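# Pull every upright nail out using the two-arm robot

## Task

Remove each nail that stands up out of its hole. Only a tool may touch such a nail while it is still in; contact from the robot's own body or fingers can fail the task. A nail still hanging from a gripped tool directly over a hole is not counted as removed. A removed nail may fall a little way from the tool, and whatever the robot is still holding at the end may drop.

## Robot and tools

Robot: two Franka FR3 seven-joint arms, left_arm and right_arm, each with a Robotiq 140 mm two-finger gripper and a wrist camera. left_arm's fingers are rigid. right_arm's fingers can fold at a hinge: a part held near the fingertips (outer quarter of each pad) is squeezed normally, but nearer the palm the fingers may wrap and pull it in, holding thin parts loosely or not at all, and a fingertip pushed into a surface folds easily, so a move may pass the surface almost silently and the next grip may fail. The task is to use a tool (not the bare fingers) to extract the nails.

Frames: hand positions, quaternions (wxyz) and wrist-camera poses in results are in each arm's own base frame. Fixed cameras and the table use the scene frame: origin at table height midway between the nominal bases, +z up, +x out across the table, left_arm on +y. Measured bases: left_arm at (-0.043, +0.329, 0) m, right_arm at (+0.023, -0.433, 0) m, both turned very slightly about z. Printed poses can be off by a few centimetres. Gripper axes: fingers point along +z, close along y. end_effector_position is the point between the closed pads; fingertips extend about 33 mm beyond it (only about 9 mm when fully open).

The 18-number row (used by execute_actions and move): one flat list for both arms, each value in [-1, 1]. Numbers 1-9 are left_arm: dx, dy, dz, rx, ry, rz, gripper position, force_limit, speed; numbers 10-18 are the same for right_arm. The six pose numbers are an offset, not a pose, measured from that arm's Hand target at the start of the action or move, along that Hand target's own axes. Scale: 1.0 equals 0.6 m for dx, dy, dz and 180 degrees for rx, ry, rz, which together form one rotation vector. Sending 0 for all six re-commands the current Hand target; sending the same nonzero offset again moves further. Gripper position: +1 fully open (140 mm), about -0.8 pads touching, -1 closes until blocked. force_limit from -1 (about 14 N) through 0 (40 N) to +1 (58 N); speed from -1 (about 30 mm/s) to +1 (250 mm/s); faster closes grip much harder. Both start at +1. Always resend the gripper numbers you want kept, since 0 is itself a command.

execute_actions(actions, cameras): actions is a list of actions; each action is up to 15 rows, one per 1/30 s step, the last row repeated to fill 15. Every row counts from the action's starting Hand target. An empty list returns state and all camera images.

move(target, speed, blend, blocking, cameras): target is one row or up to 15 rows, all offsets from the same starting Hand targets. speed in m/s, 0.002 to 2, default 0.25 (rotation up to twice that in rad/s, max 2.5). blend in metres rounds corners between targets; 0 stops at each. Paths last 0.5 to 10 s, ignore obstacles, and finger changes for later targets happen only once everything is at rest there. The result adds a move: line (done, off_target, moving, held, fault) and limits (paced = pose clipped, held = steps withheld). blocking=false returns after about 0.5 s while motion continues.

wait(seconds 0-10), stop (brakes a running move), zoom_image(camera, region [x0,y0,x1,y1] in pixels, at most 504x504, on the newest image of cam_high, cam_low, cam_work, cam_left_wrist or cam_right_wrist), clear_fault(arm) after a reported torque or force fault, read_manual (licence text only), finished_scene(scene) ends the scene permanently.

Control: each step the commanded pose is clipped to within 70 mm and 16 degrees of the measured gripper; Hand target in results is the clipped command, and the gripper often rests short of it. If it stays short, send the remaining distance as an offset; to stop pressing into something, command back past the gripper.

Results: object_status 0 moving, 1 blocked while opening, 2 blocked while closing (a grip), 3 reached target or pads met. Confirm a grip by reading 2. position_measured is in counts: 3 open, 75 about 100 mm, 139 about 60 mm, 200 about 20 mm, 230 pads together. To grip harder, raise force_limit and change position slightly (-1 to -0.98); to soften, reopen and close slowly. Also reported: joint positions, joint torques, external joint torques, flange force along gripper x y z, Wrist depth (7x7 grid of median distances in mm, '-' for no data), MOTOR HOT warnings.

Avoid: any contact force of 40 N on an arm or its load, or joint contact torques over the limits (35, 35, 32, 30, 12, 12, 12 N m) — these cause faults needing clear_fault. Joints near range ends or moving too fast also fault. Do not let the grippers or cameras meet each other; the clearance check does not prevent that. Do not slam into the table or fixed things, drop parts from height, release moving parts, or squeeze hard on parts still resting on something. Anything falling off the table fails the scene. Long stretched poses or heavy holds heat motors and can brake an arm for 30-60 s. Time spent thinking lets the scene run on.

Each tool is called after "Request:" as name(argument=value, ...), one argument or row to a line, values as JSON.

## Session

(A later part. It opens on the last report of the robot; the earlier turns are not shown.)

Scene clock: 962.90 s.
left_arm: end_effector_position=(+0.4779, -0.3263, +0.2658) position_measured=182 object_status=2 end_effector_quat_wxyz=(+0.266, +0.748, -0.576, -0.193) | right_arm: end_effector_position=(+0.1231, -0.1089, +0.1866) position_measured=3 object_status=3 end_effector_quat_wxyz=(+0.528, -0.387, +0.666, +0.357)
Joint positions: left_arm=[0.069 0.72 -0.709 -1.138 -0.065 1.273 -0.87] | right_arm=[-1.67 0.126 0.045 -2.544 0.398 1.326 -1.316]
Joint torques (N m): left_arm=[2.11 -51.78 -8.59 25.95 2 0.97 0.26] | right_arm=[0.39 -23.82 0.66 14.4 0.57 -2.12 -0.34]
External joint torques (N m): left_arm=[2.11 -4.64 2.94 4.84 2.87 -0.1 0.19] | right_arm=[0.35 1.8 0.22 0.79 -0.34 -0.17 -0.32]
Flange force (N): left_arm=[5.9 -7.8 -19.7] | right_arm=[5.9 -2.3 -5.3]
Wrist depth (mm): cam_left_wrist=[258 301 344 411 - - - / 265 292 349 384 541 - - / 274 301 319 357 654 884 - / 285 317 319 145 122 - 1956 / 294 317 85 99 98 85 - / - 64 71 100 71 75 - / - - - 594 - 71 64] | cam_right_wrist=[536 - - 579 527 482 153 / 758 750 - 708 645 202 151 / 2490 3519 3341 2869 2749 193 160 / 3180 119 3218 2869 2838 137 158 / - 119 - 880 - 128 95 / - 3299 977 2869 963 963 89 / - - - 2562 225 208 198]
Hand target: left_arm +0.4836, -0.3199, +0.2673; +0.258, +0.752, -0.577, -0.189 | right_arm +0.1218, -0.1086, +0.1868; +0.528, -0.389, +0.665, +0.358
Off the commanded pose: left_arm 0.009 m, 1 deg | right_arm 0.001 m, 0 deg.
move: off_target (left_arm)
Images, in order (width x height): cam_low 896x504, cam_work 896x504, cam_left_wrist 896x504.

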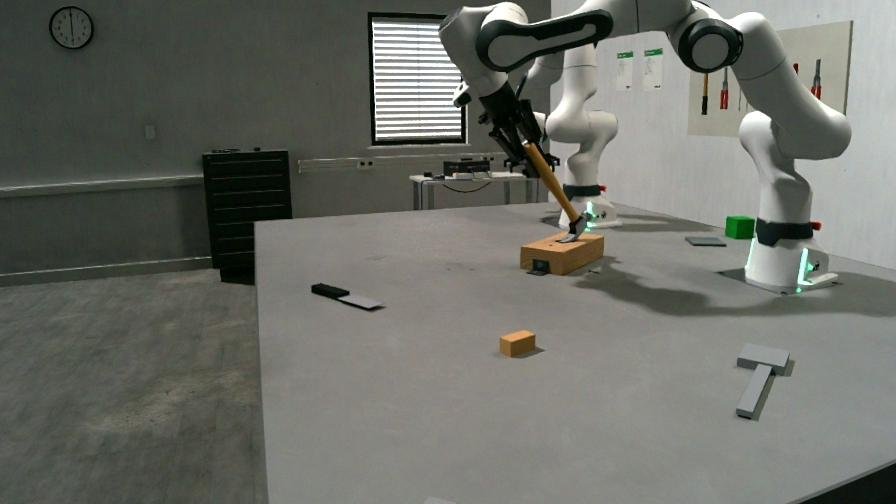

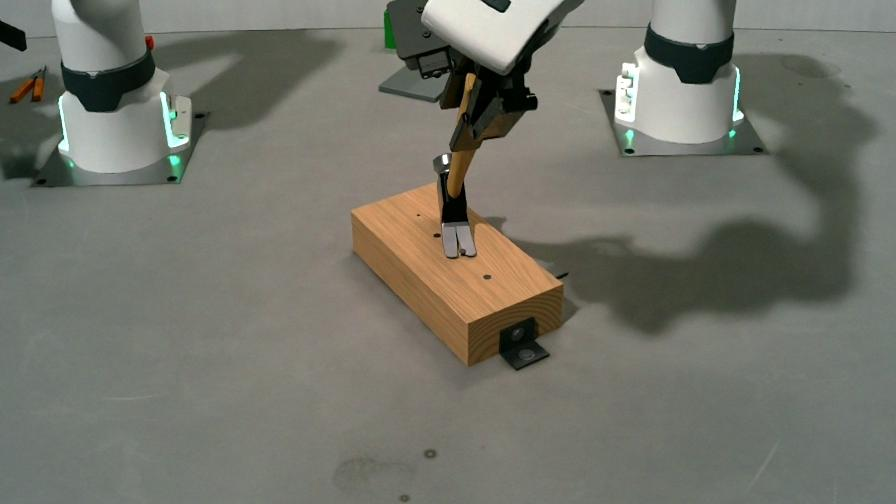

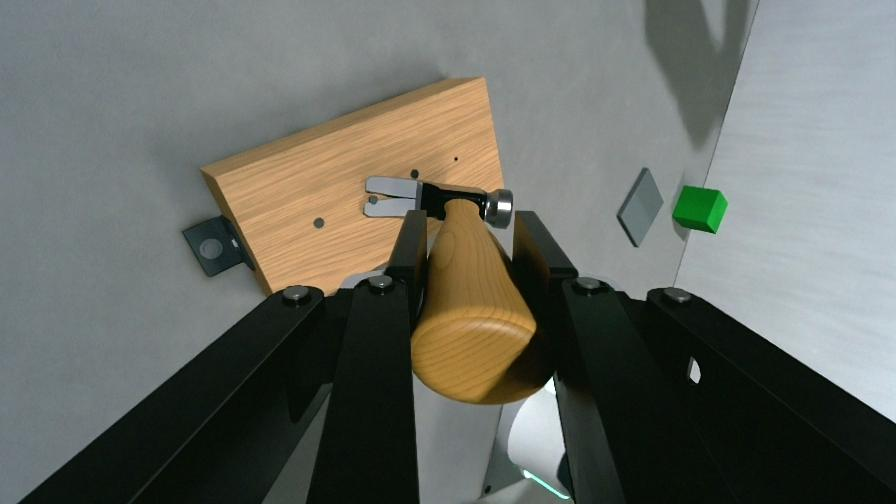

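Request:
move(
  target=[0.0078,0.096,0.048,0.083,0,0,-1,1,0.5,0,0,0,0,0,0,1,1,1],
  speed=0.03,
  cameras=["cam_work","cam_left_wrist","cam_right_wrist"],
)

Request:
zoom_image(
  camera="cam_work",
  region=[430, 210, 490, 270],
)

Request:
zoom_image(
  camera="cam_right_wrist",
  region=[460, 90, 560, 160],
)

Request:
zoom_image(
  camera="cam_left_wrist",
  region=[300, 120, 500, 240],
)

Scene clock: 975.70 s.
left_arm: end_effector_position=(+0.4212, -0.3394, +0.2827) position_measured=182 object_status=2 end_effector_quat_wxyz=(+0.156, +0.780, -0.595, -0.116) | right_arm: end_effector_position=(+0.1231, -0.1089, +0.1866) position_measured=3 object_status=3 end_effector_quat_wxyz=(+0.528, -0.387, +0.666, +0.357)
Joint positions: left_arm=[0.149 0.256 -0.752 -1.657 -0.127 1.594 -0.857] | right_arm=[-1.67 0.126 0.045 -2.544 0.398 1.326 -1.316]
Joint torques (N m): left_arm=[-0.13 -29.61 -4.8 22.74 0.63 4.01 0.37] | right_arm=[0.4 -23.85 0.71 14.39 0.56 -2.14 -0.34]
External joint torques (N m): left_arm=[0.03 2.6 0.78 -1 0.64 2.21 0.33] | right_arm=[0.28 1.9 0.21 0.68 -0.36 -0.19 -0.31]
Flange force (N): left_arm=[4.0 -6.3 6.7] | right_arm=[6.1 -2.1 -5.2]
Wrist depth (mm): cam_left_wrist=[294 319 365 382 445 523 567 / 304 341 359 362 447 534 635 / 314 343 331 355 494 567 670 / 335 359 344 149 151 654 661 / 350 364 85 98 98 91 - / - 64 71 100 71 75 64 / - - - 555 - 71 64] | cam_right_wrist=[539 449 459 502 - 176 154 / 874 - - 725 628 187 158 / 2999 - 3142 - 2513 191 159 / - 119 3615 735 2666 137 154 / - 119 3825 815 2838 128 99 / - 105 3825 838 992 910 89 / - - 4979 3105 228 208 198]
Hand target: left_arm +0.4237, -0.3409, +0.2792; +0.158, +0.779, -0.597, -0.112 | right_arm +0.1218, -0.1086, +0.1868; +0.528, -0.389, +0.665, +0.358
Off the commanded pose: left_arm 0.004 m, 1 deg | right_arm 0.001 m, 0 deg.
move: off_target (left_arm)
Images, in order (width x height): cam_work 896x504, cam_left_wrist 896x504, cam_right_wrist 896x504.

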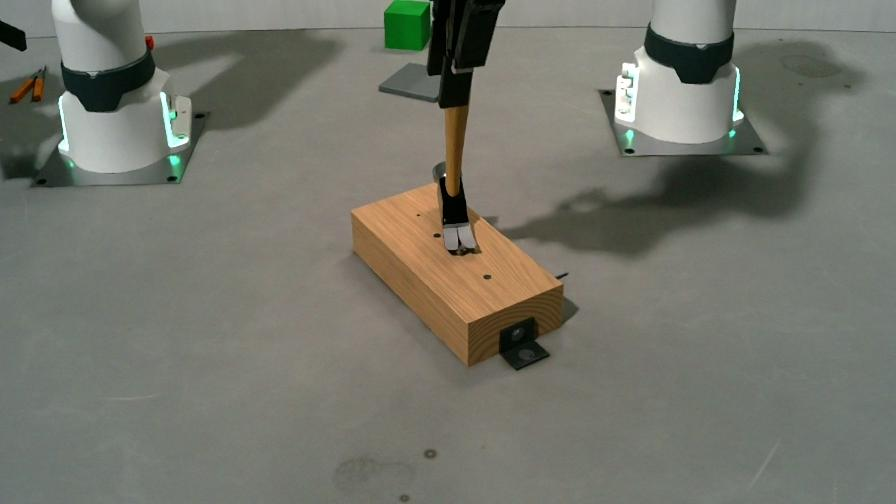

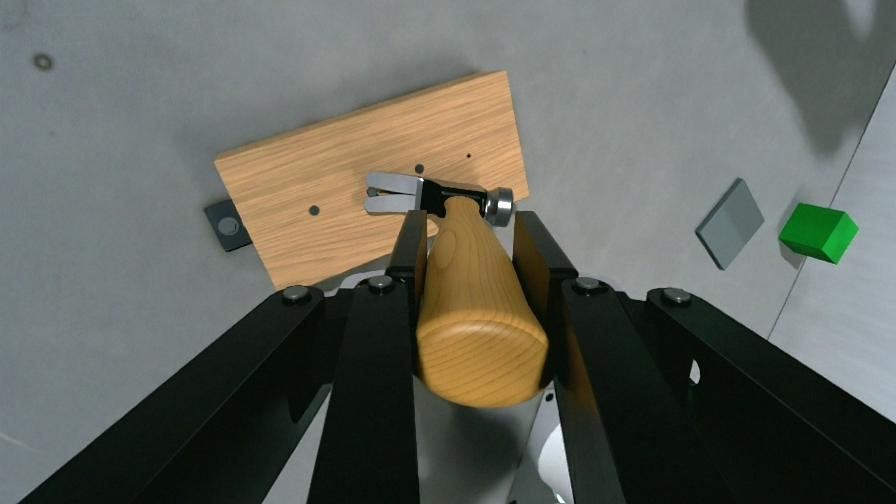

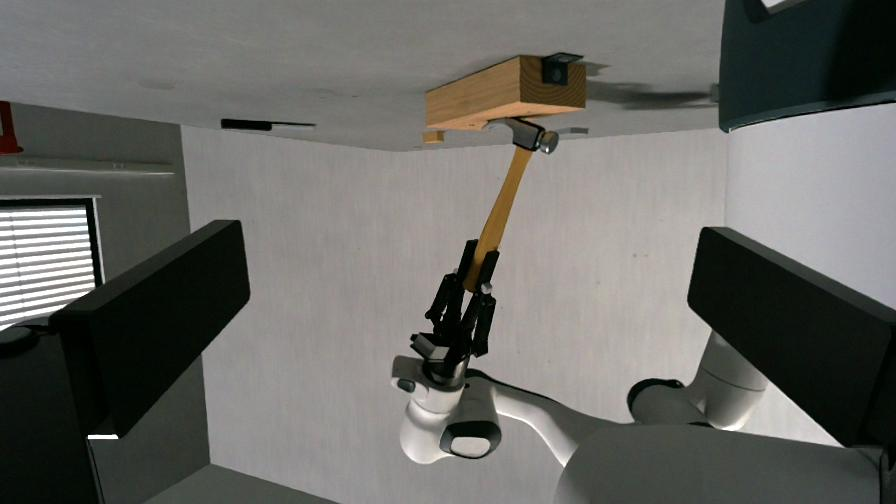

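Scaled by 8.400.

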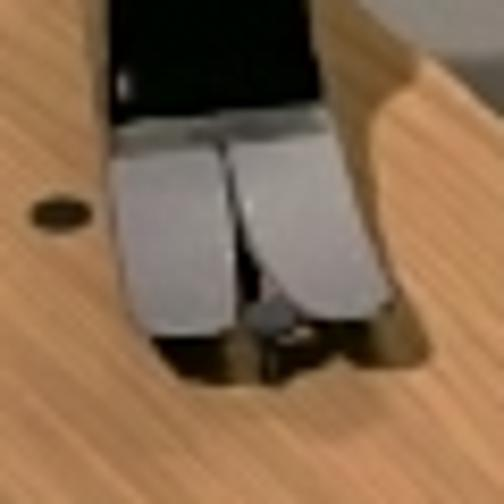

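Scaled by 5.040.

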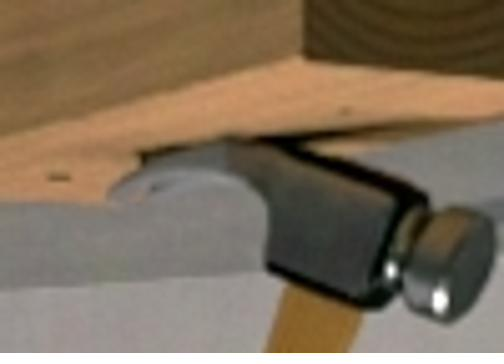

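Scaled by 2.520.

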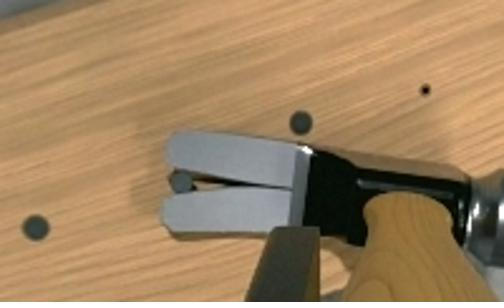

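Request:
move(
  target=[0,-0.0915,-0.022,-0.083,0,0,-1,1,0.5,0,0,0,0,0,0,1,1,1],
  speed=0.04,
  cameras=["cam_work","cam_left_wrist","cam_right_wrist"],
)

Request:
zoom_image(
  camera="cam_work",
  region=[430, 210, 490, 270],
)

Request:
zoom_image(
  camera="cam_right_wrist",
  region=[460, 90, 560, 160],
)

Request:
zoom_image(
  camera="cam_left_wrist",
  region=[300, 120, 500, 240],
)

Scene clock: 987.70 s.
left_arm: end_effector_position=(+0.4780, -0.3246, +0.2679) position_measured=182 object_status=2 end_effector_quat_wxyz=(+0.257, +0.752, -0.577, -0.190) | right_arm: end_effector_position=(+0.1231, -0.1089, +0.1866) position_measured=3 object_status=3 end_effector_quat_wxyz=(+0.528, -0.387, +0.666, +0.357)
Joint positions: left_arm=[0.059 0.693 -0.685 -1.155 -0.071 1.282 -0.866] | right_arm=[-1.67 0.126 0.045 -2.544 0.398 1.326 -1.316]
Joint torques (N m): left_arm=[-0.8 -48.74 -11.63 25.26 -1.87 0.83 -0.08] | right_arm=[0.44 -23.83 0.69 14.42 0.56 -2.13 -0.32]
External joint torques (N m): left_arm=[-0.77 -2.08 -0.68 3.92 -1.07 -0.28 -0.14] | right_arm=[0.44 1.78 0.29 0.75 -0.35 -0.19 -0.3]
Flange force (N): left_arm=[13.6 -6.7 -20.0] | right_arm=[5.8 -2.4 -5.1]
Wrist depth (mm): cam_left_wrist=[263 296 343 391 528 743 - / 269 304 344 384 - 826 - / 277 305 319 355 - 832 - / 288 322 326 146 150 - - / 300 318 85 98 98 85 - / - 64 71 100 71 75 71 / - - - 581 - 71 64] | cam_right_wrist=[- - 491 509 - - 151 / 886 1043 - 684 689 188 159 / 3717 2639 - - 2490 2399 160 / 3218 119 - 939 3258 146 157 / - 119 - 865 - 128 99 / - 103 3473 1035 939 892 89 / - - 4257 - 229 208 199]
Hand target: left_arm +0.4776, -0.3264, +0.2706; +0.258, +0.752, -0.577, -0.189 | right_arm +0.1218, -0.1086, +0.1868; +0.528, -0.389, +0.665, +0.358
Off the commanded pose: left_arm 0.003 m, 0 deg | right_arm 0.001 m, 0 deg.
move: done
Images, in order (width x height): cam_work 896x504, cam_left_wrist 896x504, cam_right_wrist 896x504.

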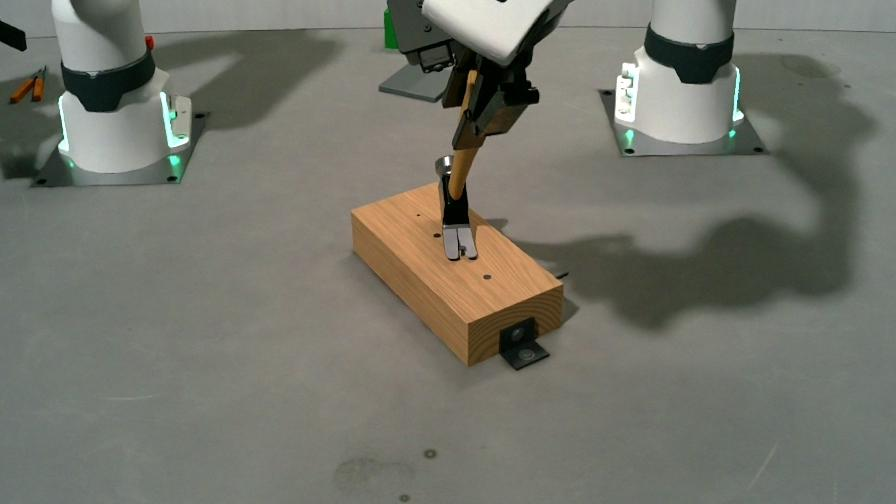

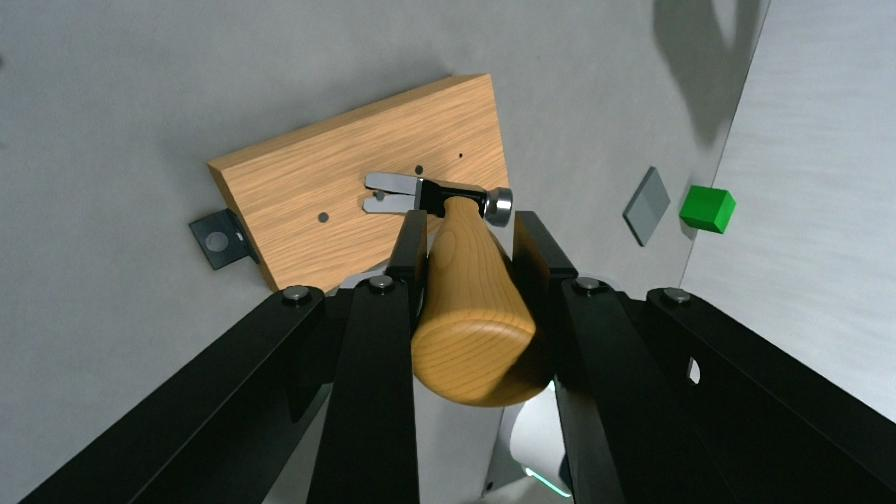

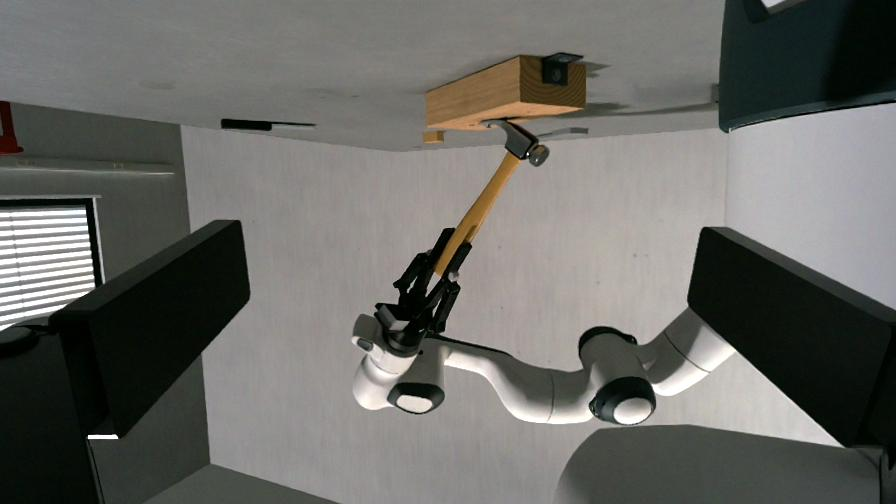

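Scaled by 8.400.

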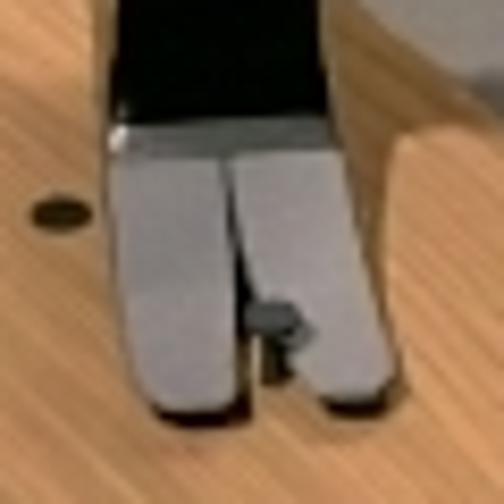

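Scaled by 5.040.

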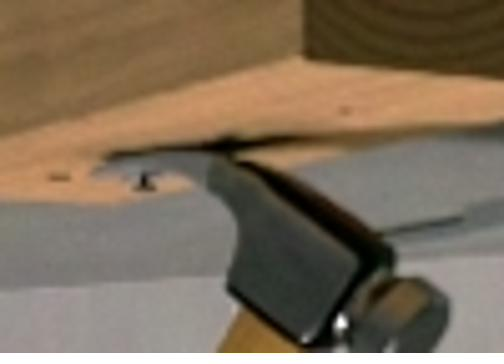

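Scaled by 2.520.

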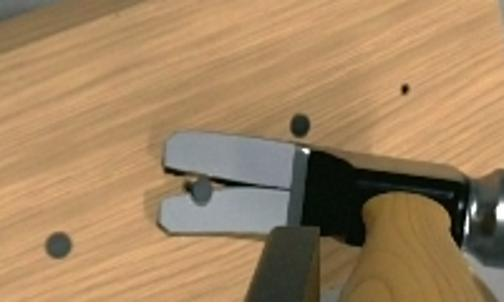

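Request:
move(
  target=[-0.001,-0.0133,-0.01,0,0,0,-1,1,0.5,0,0,0,0,0,0,1,1,1],
  speed=0.02,
  cameras=["cam_work","cam_left_wrist"],
)

Request:
zoom_image(
  camera="cam_work",
  region=[430, 210, 490, 270],
)

Request:
zoom_image(
  camera="cam_left_wrist",
  region=[300, 120, 500, 240],
)

Scene clock: 994.83 s.
left_arm: end_effector_position=(+0.4878, -0.3217, +0.2681) position_measured=182 object_status=2 end_effector_quat_wxyz=(+0.257, +0.753, -0.576, -0.189) | right_arm: end_effector_position=(+0.1231, -0.1089, +0.1866) position_measured=3 object_status=3 end_effector_quat_wxyz=(+0.528, -0.387, +0.666, +0.357)
Joint positions: left_arm=[0.042 0.73 -0.676 -1.089 -0.057 1.253 -0.866] | right_arm=[-1.67 0.126 0.045 -2.544 0.398 1.326 -1.316]
Joint velocities: left_arm=[0 0 0.002 0.004 0 -0.002 0.001] | right_arm=[within noise]
Joint torques (N m): left_arm=[-1.16 -49.72 -11.55 24.67 -1.77 0.52 0.03] | right_arm=[0.4 -23.79 0.66 14.43 0.57 -2.13 -0.36]
External joint torques (N m): left_arm=[-1.28 -1.97 -0.74 3.55 -0.96 -0.59 -0.04] | right_arm=[0.33 1.75 0.21 0.83 -0.34 -0.18 -0.34]
Flange force (N): left_arm=[15.3 -8.1 -21.8] | right_arm=[5.8 -2.2 -5.3]
Wrist depth (mm): cam_left_wrist=[261 295 343 394 - 743 - / 268 303 346 382 564 698 - / 276 311 321 353 570 - - / 290 328 333 146 154 - - / 303 320 85 98 98 85 - / - 64 71 99 71 75 - / - - - - - 71 64] | cam_right_wrist=[- 486 - 497 - 182 154 / 733 - - 721 642 189 158 / - - - - 2613 192 160 / 2965 119 3142 874 - 146 158 / - 119 - 883 916 128 99 / - 106 3717 1068 949 2490 89 / - - - - 229 208 198]
Hand target: left_arm +0.4871, -0.3232, +0.2706; +0.258, +0.752, -0.577, -0.189 | right_arm +0.1218, -0.1086, +0.1868; +0.528, -0.389, +0.665, +0.358
Off the commanded pose: left_arm 0.003 m, 0 deg | right_arm 0.001 m, 0 deg.
move: done
Images, in order (width x height): cam_work 896x504, cam_left_wrist 896x504.

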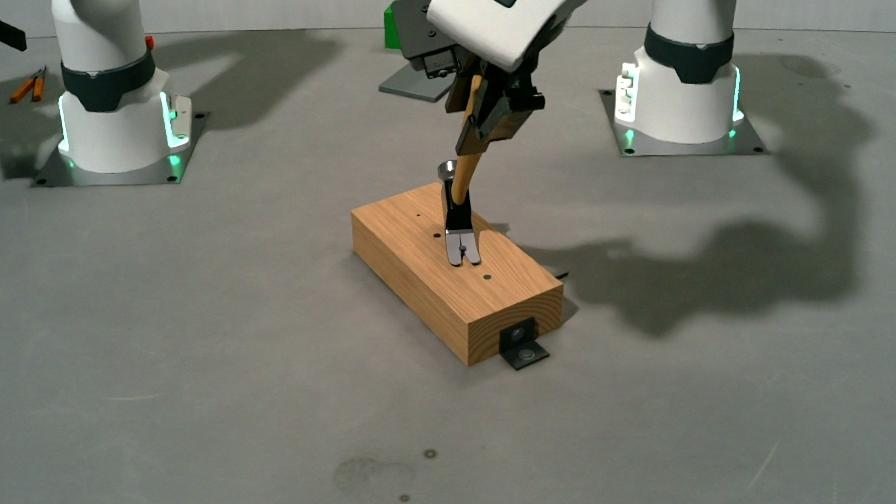

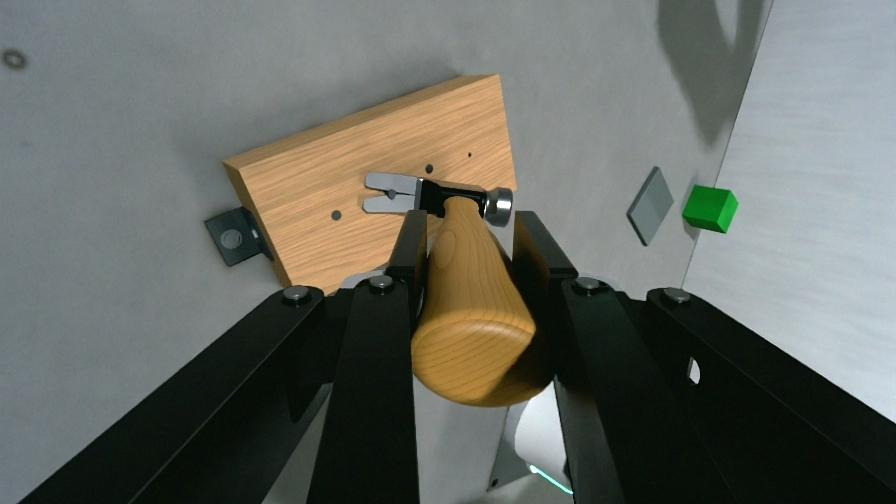

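Scaled by 8.400.

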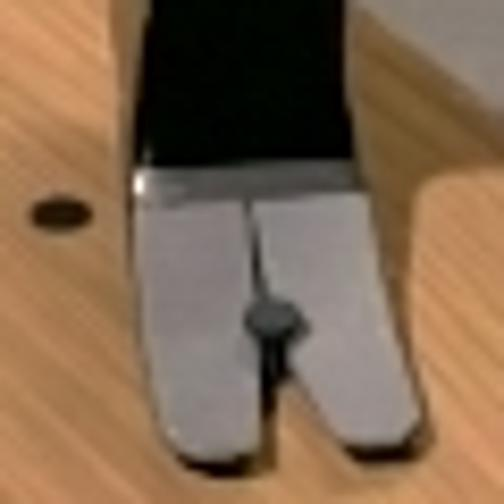

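Scaled by 2.520.

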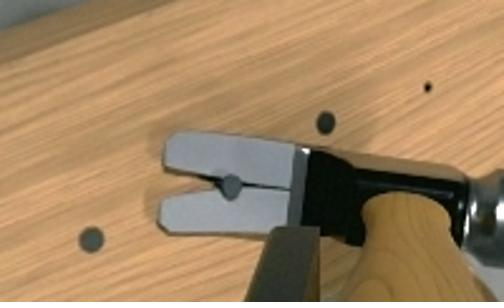

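Request:
move(
  target=[0,0.101,0.0425,0.1,0,0,-1,1,0.5,0,0,0,0,0,0,1,1,1],
  speed=0.03,
  cameras=["cam_work","cam_right_wrist","cam_left_wrist"],
)

Request:
zoom_image(
  camera="cam_work",
  region=[430, 210, 490, 270],
)

Request:
zoom_image(
  camera="cam_right_wrist",
  region=[460, 90, 560, 160],
)

Scene clock: 1006.57 s.
left_arm: end_effector_position=(+0.4262, -0.3336, +0.2838) position_measured=182 object_status=2 end_effector_quat_wxyz=(+0.141, +0.786, -0.593, -0.104) | right_arm: end_effector_position=(+0.1231, -0.1089, +0.1866) position_measured=3 object_status=3 end_effector_quat_wxyz=(+0.528, -0.387, +0.666, +0.357)
Joint positions: left_arm=[0.181 0.225 -0.776 -1.687 -0.115 1.623 -0.859] | right_arm=[-1.67 0.126 0.045 -2.544 0.398 1.326 -1.316]
Joint torques (N m): left_arm=[-3.63 -35.73 -8.49 25.38 1.25 3.41 0.19] | right_arm=[0.4 -23.82 0.66 14.42 0.58 -2.14 -0.34]
External joint torques (N m): left_arm=[-3.68 -5.07 -3.62 1.45 1.14 1.51 0.15] | right_arm=[0.34 1.79 0.21 0.84 -0.33 -0.19 -0.31]
Flange force (N): left_arm=[-1.4 9.6 2.2] | right_arm=[5.9 -2.3 -5.4]
Wrist depth (mm): cam_left_wrist=[301 320 354 397 435 496 558 / 313 336 362 357 454 512 - / 330 349 331 354 490 560 - / 342 366 353 146 497 607 622 / 355 371 85 98 98 85 - / - 64 71 100 71 75 64 / - - - 558 - 71 64] | cam_right_wrist=[461 564 - - 476 575 150 / 1820 673 1114 687 650 781 155 / 3341 - 2693 3717 2399 - 156 / 2778 118 3939 2613 2256 137 151 / - 119 - 802 2538 128 99 / - 3999 3519 851 2693 913 89 / - - 3069 3180 234 207 198]
Hand target: left_arm +0.4256, -0.3397, +0.2869; +0.137, +0.783, -0.599, -0.096 | right_arm +0.1218, -0.1086, +0.1868; +0.528, -0.389, +0.665, +0.358
Off the commanded pose: left_arm 0.007 m, 1 deg | right_arm 0.001 m, 0 deg.
move: off_target (left_arm)
Images, in order (width x height): cam_work 896x504, cam_left_wrist 896x504, cam_right_wrist 896x504.

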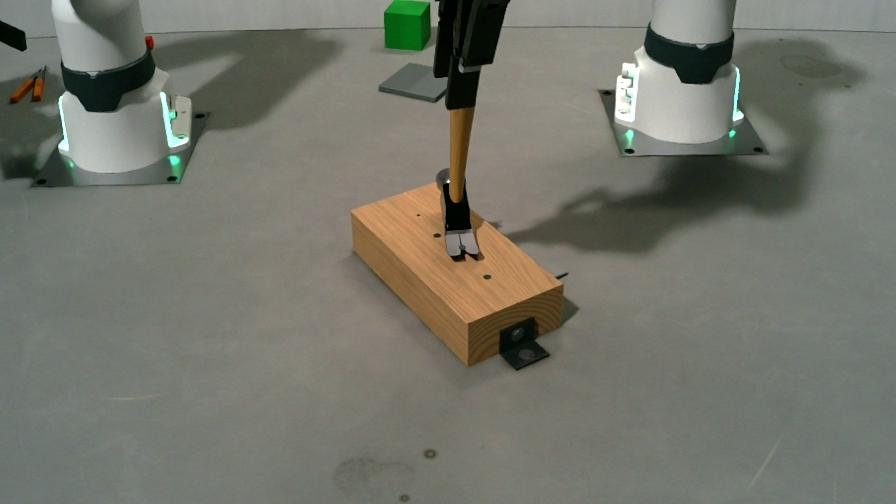

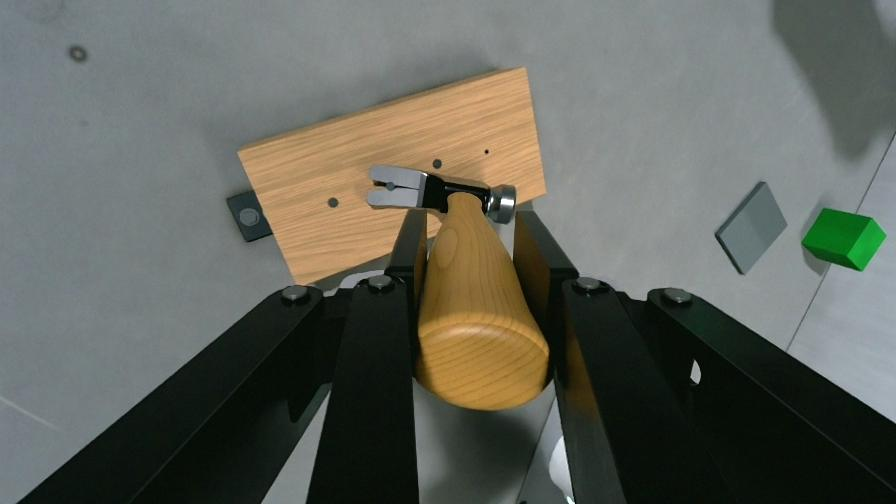

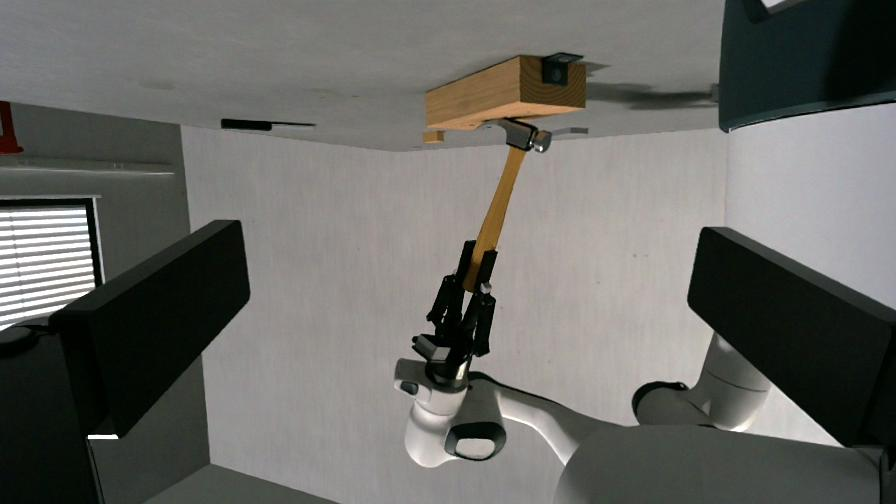

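Scaled by 8.400.

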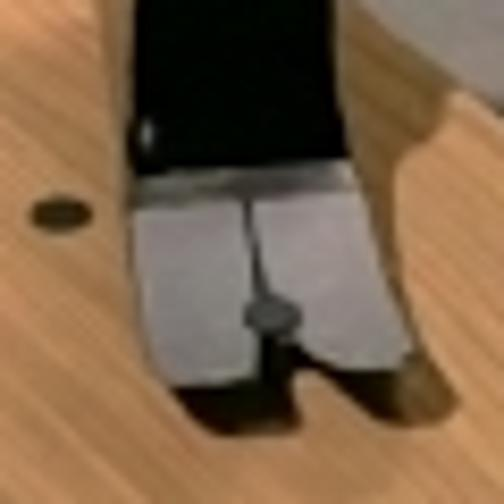

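Scaled by 5.040.

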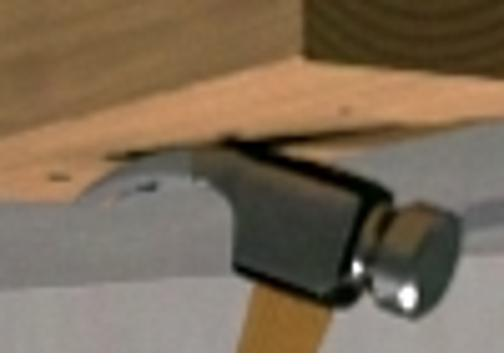

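Request:
move(
  target=[0,0.055,0.014,0.055,0,0,-1,1,0.5,0,0,0,0,0,0,1,1,1],
  speed=0.02,
  cameras=["cam_work","cam_right_wrist"],
)

Request:
zoom_image(
  camera="cam_work",
  region=[430, 210, 490, 270],
)

Request:
zoom_image(
  camera="cam_right_wrist",
  region=[460, 90, 560, 160],
)

Scene clock: 1015.80 s.
left_arm: end_effector_position=(+0.3924, -0.3411, +0.2875) position_measured=182 object_status=2 end_effector_quat_wxyz=(+0.077, +0.798, -0.596, -0.055) | right_arm: end_effector_position=(+0.1231, -0.1089, +0.1866) position_measured=3 object_status=3 end_effector_quat_wxyz=(+0.528, -0.387, +0.666, +0.357)
Joint positions: left_arm=[0.186 -0.032 -0.803 -1.906 -0.178 1.766 -0.859] | right_arm=[-1.67 0.126 0.045 -2.544 0.398 1.326 -1.316]
Joint torques (N m): left_arm=[-5.22 -26.86 -4.64 25.14 2.97 5.25 0.25] | right_arm=[0.44 -23.8 0.73 14.45 0.57 -2.12 -0.32]
External joint torques (N m): left_arm=[-5.25 -5.12 -5.39 0.67 2.5 2.97 0.23] | right_arm=[0.42 1.76 0.32 0.91 -0.33 -0.17 -0.3]
Flange force (N): left_arm=[1.0 10.1 7.6] | right_arm=[5.8 -2.6 -5.5]
Wrist depth (mm): cam_left_wrist=[- 346 362 375 405 421 463 / 346 364 375 351 371 - - / 364 382 347 353 444 482 512 / 383 402 370 145 466 504 535 / 404 407 85 99 98 85 - / - 64 71 100 71 75 68 / - - - - - 71 64] | cam_right_wrist=[545 - - 464 531 205 - / 715 - 1051 719 637 725 156 / 3473 - 3142 3770 2275 2399 159 / 3142 119 4473 2721 2999 146 158 / - 119 - 800 2900 128 99 / - 105 - 865 2721 - 89 / - - - 805 235 207 198]
Hand target: left_arm +0.3928, -0.3486, +0.2899; +0.069, +0.792, -0.606, -0.044 | right_arm +0.1218, -0.1086, +0.1868; +0.528, -0.389, +0.665, +0.358
Off the commanded pose: left_arm 0.008 m, 2 deg | right_arm 0.001 m, 0 deg.
move: off_target (left_arm)
Images, in order (width x height): cam_work 896x504, cam_right_wrist 896x504.

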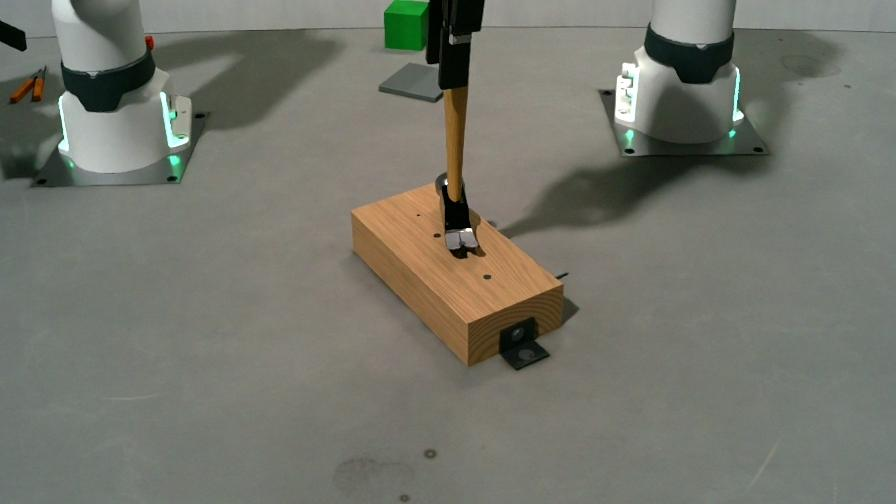

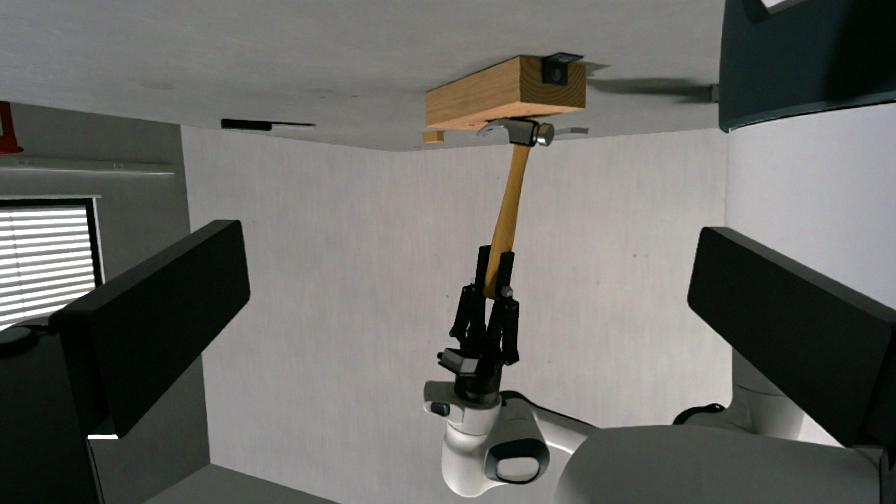

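Scaled by 8.400.

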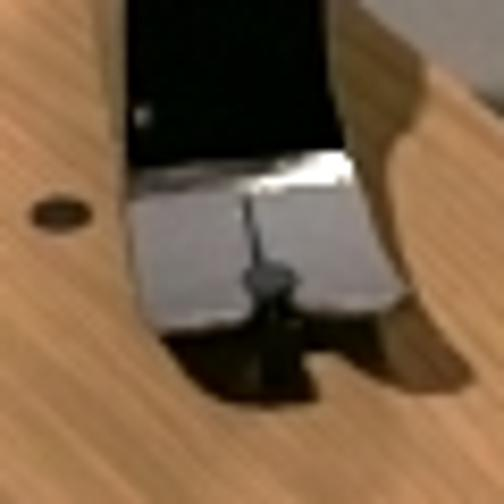

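Scaled by 5.040.

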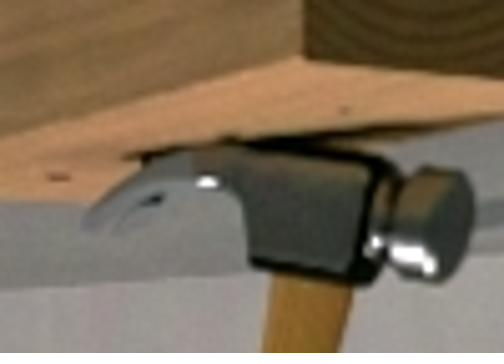

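Request:
move(
  target=[0,0.05,0.0075,0.05,0,0,-1,1,0.5,0,0,0,0,0,0,1,1,1],
  speed=0.025,
  cameras=["cam_work","cam_right_wrist","cam_left_wrist"],
)

Request:
zoom_image(
  camera="cam_work",
  region=[430, 190, 510, 270],
)

Request:
zoom_image(
  camera="cam_right_wrist",
  region=[460, 90, 560, 160],
)

Scene clock: 1044.53 s.
left_arm: end_effector_position=(+0.3545, -0.3561, +0.2878) position_measured=182 object_status=2 end_effector_quat_wxyz=(+0.012, +0.794, -0.608, -0.009) | right_arm: end_effector_position=(+0.1231, -0.1089, +0.1866) position_measured=3 object_status=3 end_effector_quat_wxyz=(+0.528, -0.387, +0.666, +0.357)
Joint positions: left_arm=[0.155 -0.258 -0.849 -2.071 -0.228 1.873 -0.869] | right_arm=[-1.67 0.126 0.045 -2.544 0.398 1.326 -1.316]
Joint torques (N m): left_arm=[1.72 -16.05 7 25.41 3.21 6.14 0.03] | right_arm=[0.45 -23.83 0.66 14.51 0.55 -2.13 -0.38]
External joint torques (N m): left_arm=[1.67 -2.35 1.03 1.1 2.49 3.54 0.03] | right_arm=[0.4 1.84 0.22 0.86 -0.37 -0.18 -0.36]
Flange force (N): left_arm=[-0.1 -3.4 5.1] | right_arm=[6.1 -2.3 -5.5]
Wrist depth (mm): cam_left_wrist=[369 375 380 378 391 386 388 / 389 390 388 350 352 398 419 / 414 420 362 357 422 434 426 / 436 451 384 149 156 455 461 / - - 85 98 98 91 488 / - 64 71 99 71 75 71 / - - - 547 - 71 64] | cam_right_wrist=[- - - 499 601 202 153 / 862 892 - 731 670 201 158 / - - 2808 - 2538 2356 - / 2838 119 - 2932 2587 146 157 / - 119 - 717 2639 128 99 / - 105 - 636 2666 - 89 / - - 3519 750 234 207 198]
Hand target: left_arm +0.3636, -0.3565, +0.2903; +0.006, +0.795, -0.607, +0.004 | right_arm +0.1218, -0.1086, +0.1868; +0.528, -0.389, +0.665, +0.358
Off the commanded pose: left_arm 0.009 m, 2 deg | right_arm 0.001 m, 0 deg.
move: off_target (left_arm)
Images, in order (width x height): cam_work 896x504, cam_left_wrist 896x504, cam_right_wrist 896x504.

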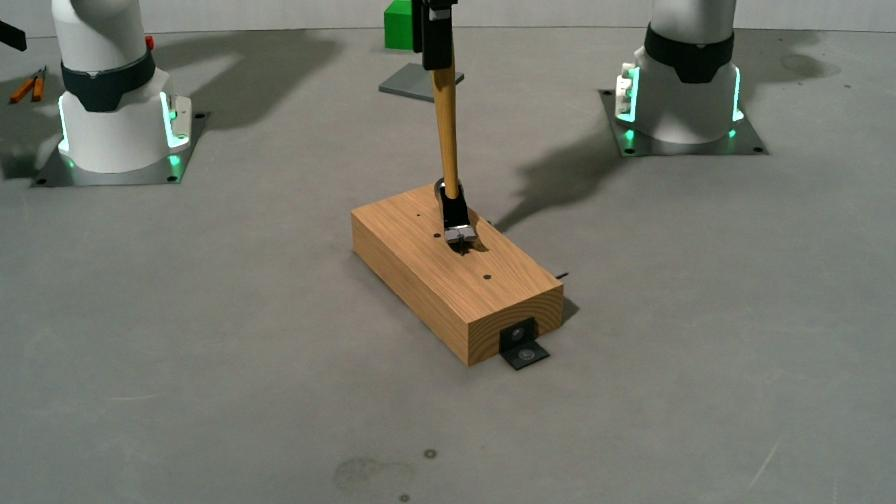

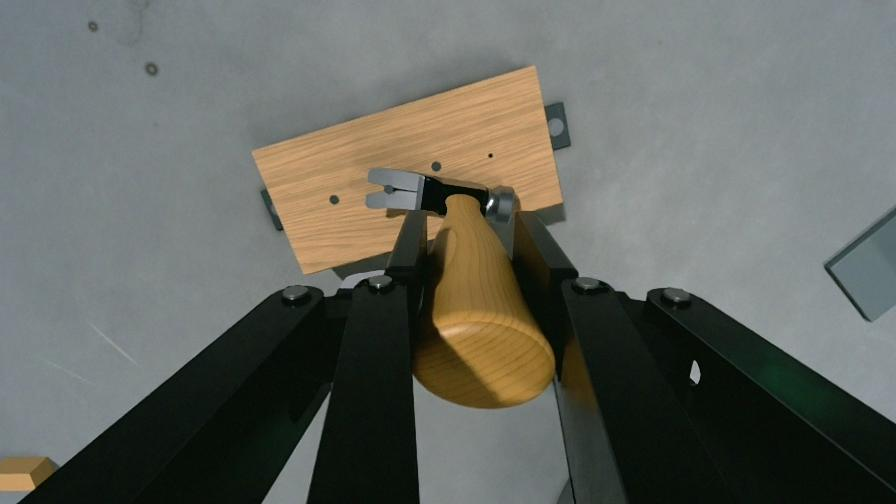

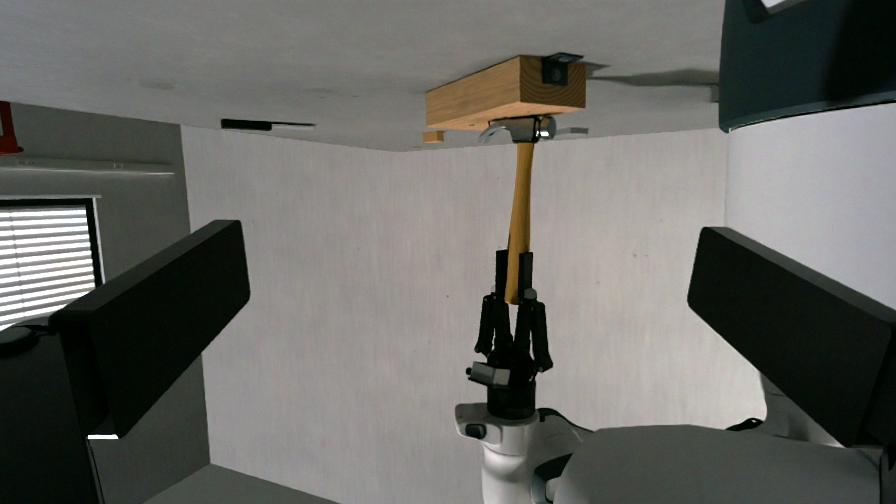

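Scaled by 6.300.

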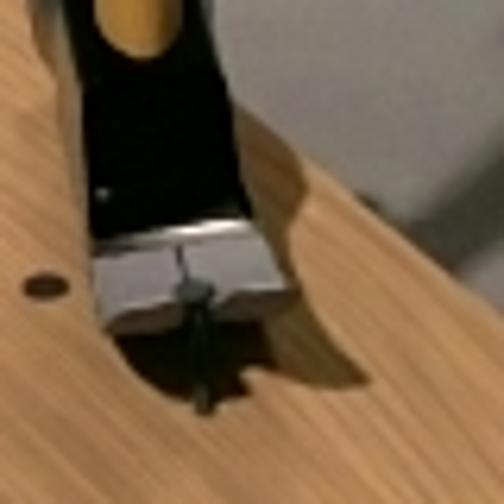

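Scaled by 5.040.

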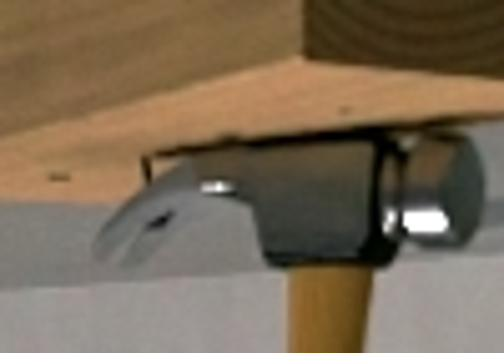

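Request:
move(
  target=[
    [0,0.05,0.0,0.05,0,0,-1,1,0.5,0,0,0,0,0,0,1,1,1],
    [0,0.05,-0.03,0.05,0,0,-1,1,0.5,0,0,0,0,0,0,1,1,1],
  ],
  speed=0.03,
  cameras=["cam_work","cam_right_wrist"],
)

Request:
zoom_image(
  camera="cam_work",
  region=[430, 190, 510, 270],
)

Request:
zoom_image(
  camera="cam_right_wrist",
  region=[460, 90, 560, 160],
)

Scene clock: 1054.97 s.
left_arm: end_effector_position=(+0.3329, -0.3626, +0.3038) position_measured=182 object_status=2 end_effector_quat_wxyz=(-0.054, +0.793, -0.605, +0.046) | right_arm: end_effector_position=(+0.1231, -0.1089, +0.1866) position_measured=3 object_status=3 end_effector_quat_wxyz=(+0.528, -0.387, +0.666, +0.357)
Joint positions: left_arm=[0.109 -0.46 -0.872 -2.169 -0.249 1.937 -0.909] | right_arm=[-1.67 0.126 0.045 -2.544 0.398 1.326 -1.316]
Joint velocities: left_arm=[-0.001 0 0.002 0 -0.001 -0.005 0] | right_arm=[within noise]
Joint torques (N m): left_arm=[-0.28 -9.78 11.35 28.48 1.26 3.2 -0.1] | right_arm=[0.43 -23.79 0.67 14.45 0.56 -2.13 -0.4]
External joint torques (N m): left_arm=[-0.28 -2.41 1.07 4.92 0.33 0.34 -0.09] | right_arm=[0.39 1.79 0.24 0.88 -0.35 -0.18 -0.38]
Flange force (N): left_arm=[3.6 -2.0 -11.5] | right_arm=[6.0 -2.3 -5.5]
Wrist depth (mm): cam_left_wrist=[455 432 - 400 382 370 359 / 471 456 424 379 363 388 374 / 515 - 405 372 378 408 394 / 545 521 492 146 430 433 - / 584 542 85 98 98 91 - / - 64 71 99 71 75 67 / - - - 566 - 71 64] | cam_right_wrist=[489 493 509 - - 184 157 / 3105 785 830 737 693 188 148 / 2999 - 3825 3258 2421 2336 157 / - 119 2999 2999 2693 137 158 / - 119 - - 715 128 99 / - 105 - - 2490 - 89 / - - - 2356 232 208 198]
Hand target: left_arm +0.3346, -0.3642, +0.3085; -0.056, +0.793, -0.605, +0.051 | right_arm +0.1218, -0.1086, +0.1868; +0.528, -0.389, +0.665, +0.358
Off the commanded pose: left_arm 0.005 m, 1 deg | right_arm 0.001 m, 0 deg.
move: off_target (left_arm)
Images, in order (width x height): cam_work 896x504, cam_right_wrist 896x504.

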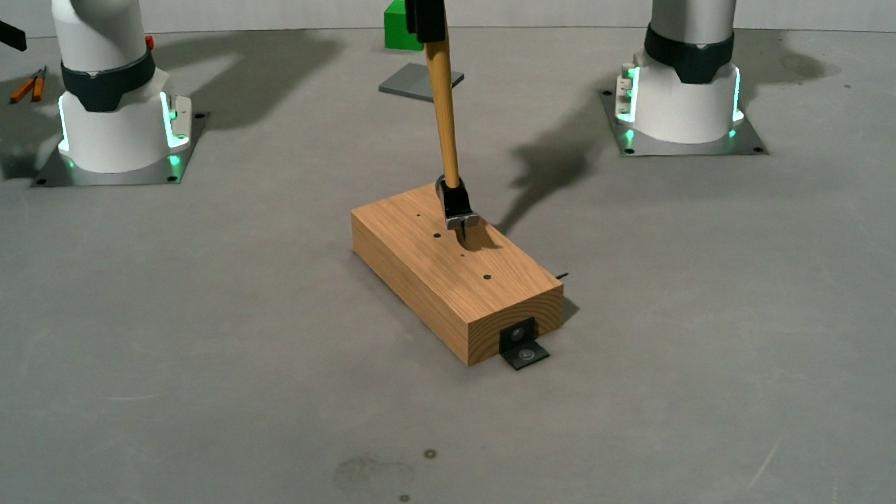

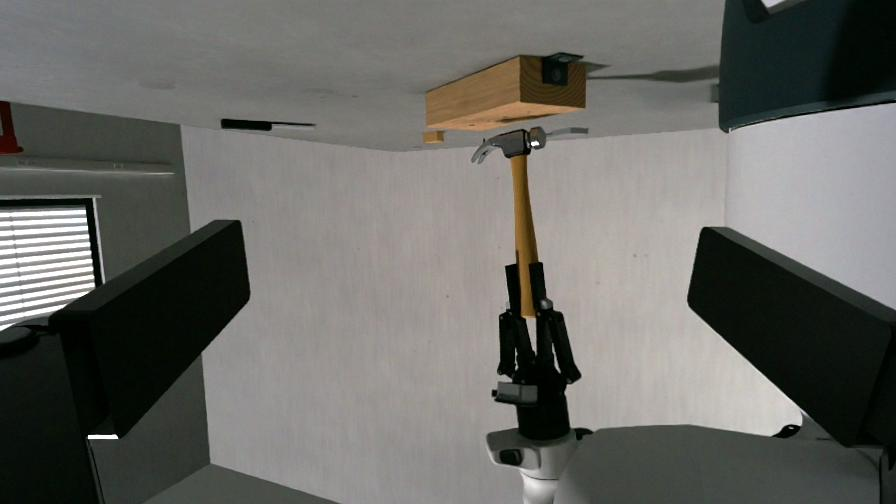

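Scaled by 6.300.

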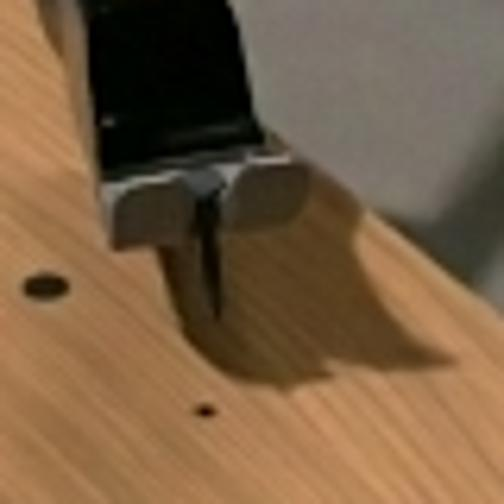

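Scaled by 5.040.

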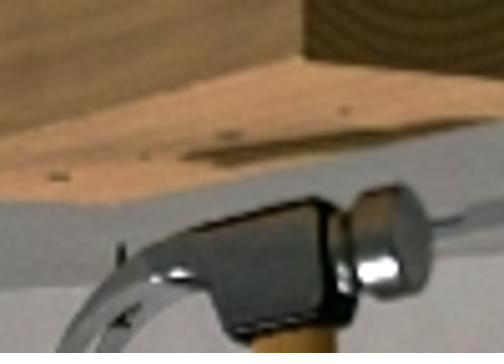

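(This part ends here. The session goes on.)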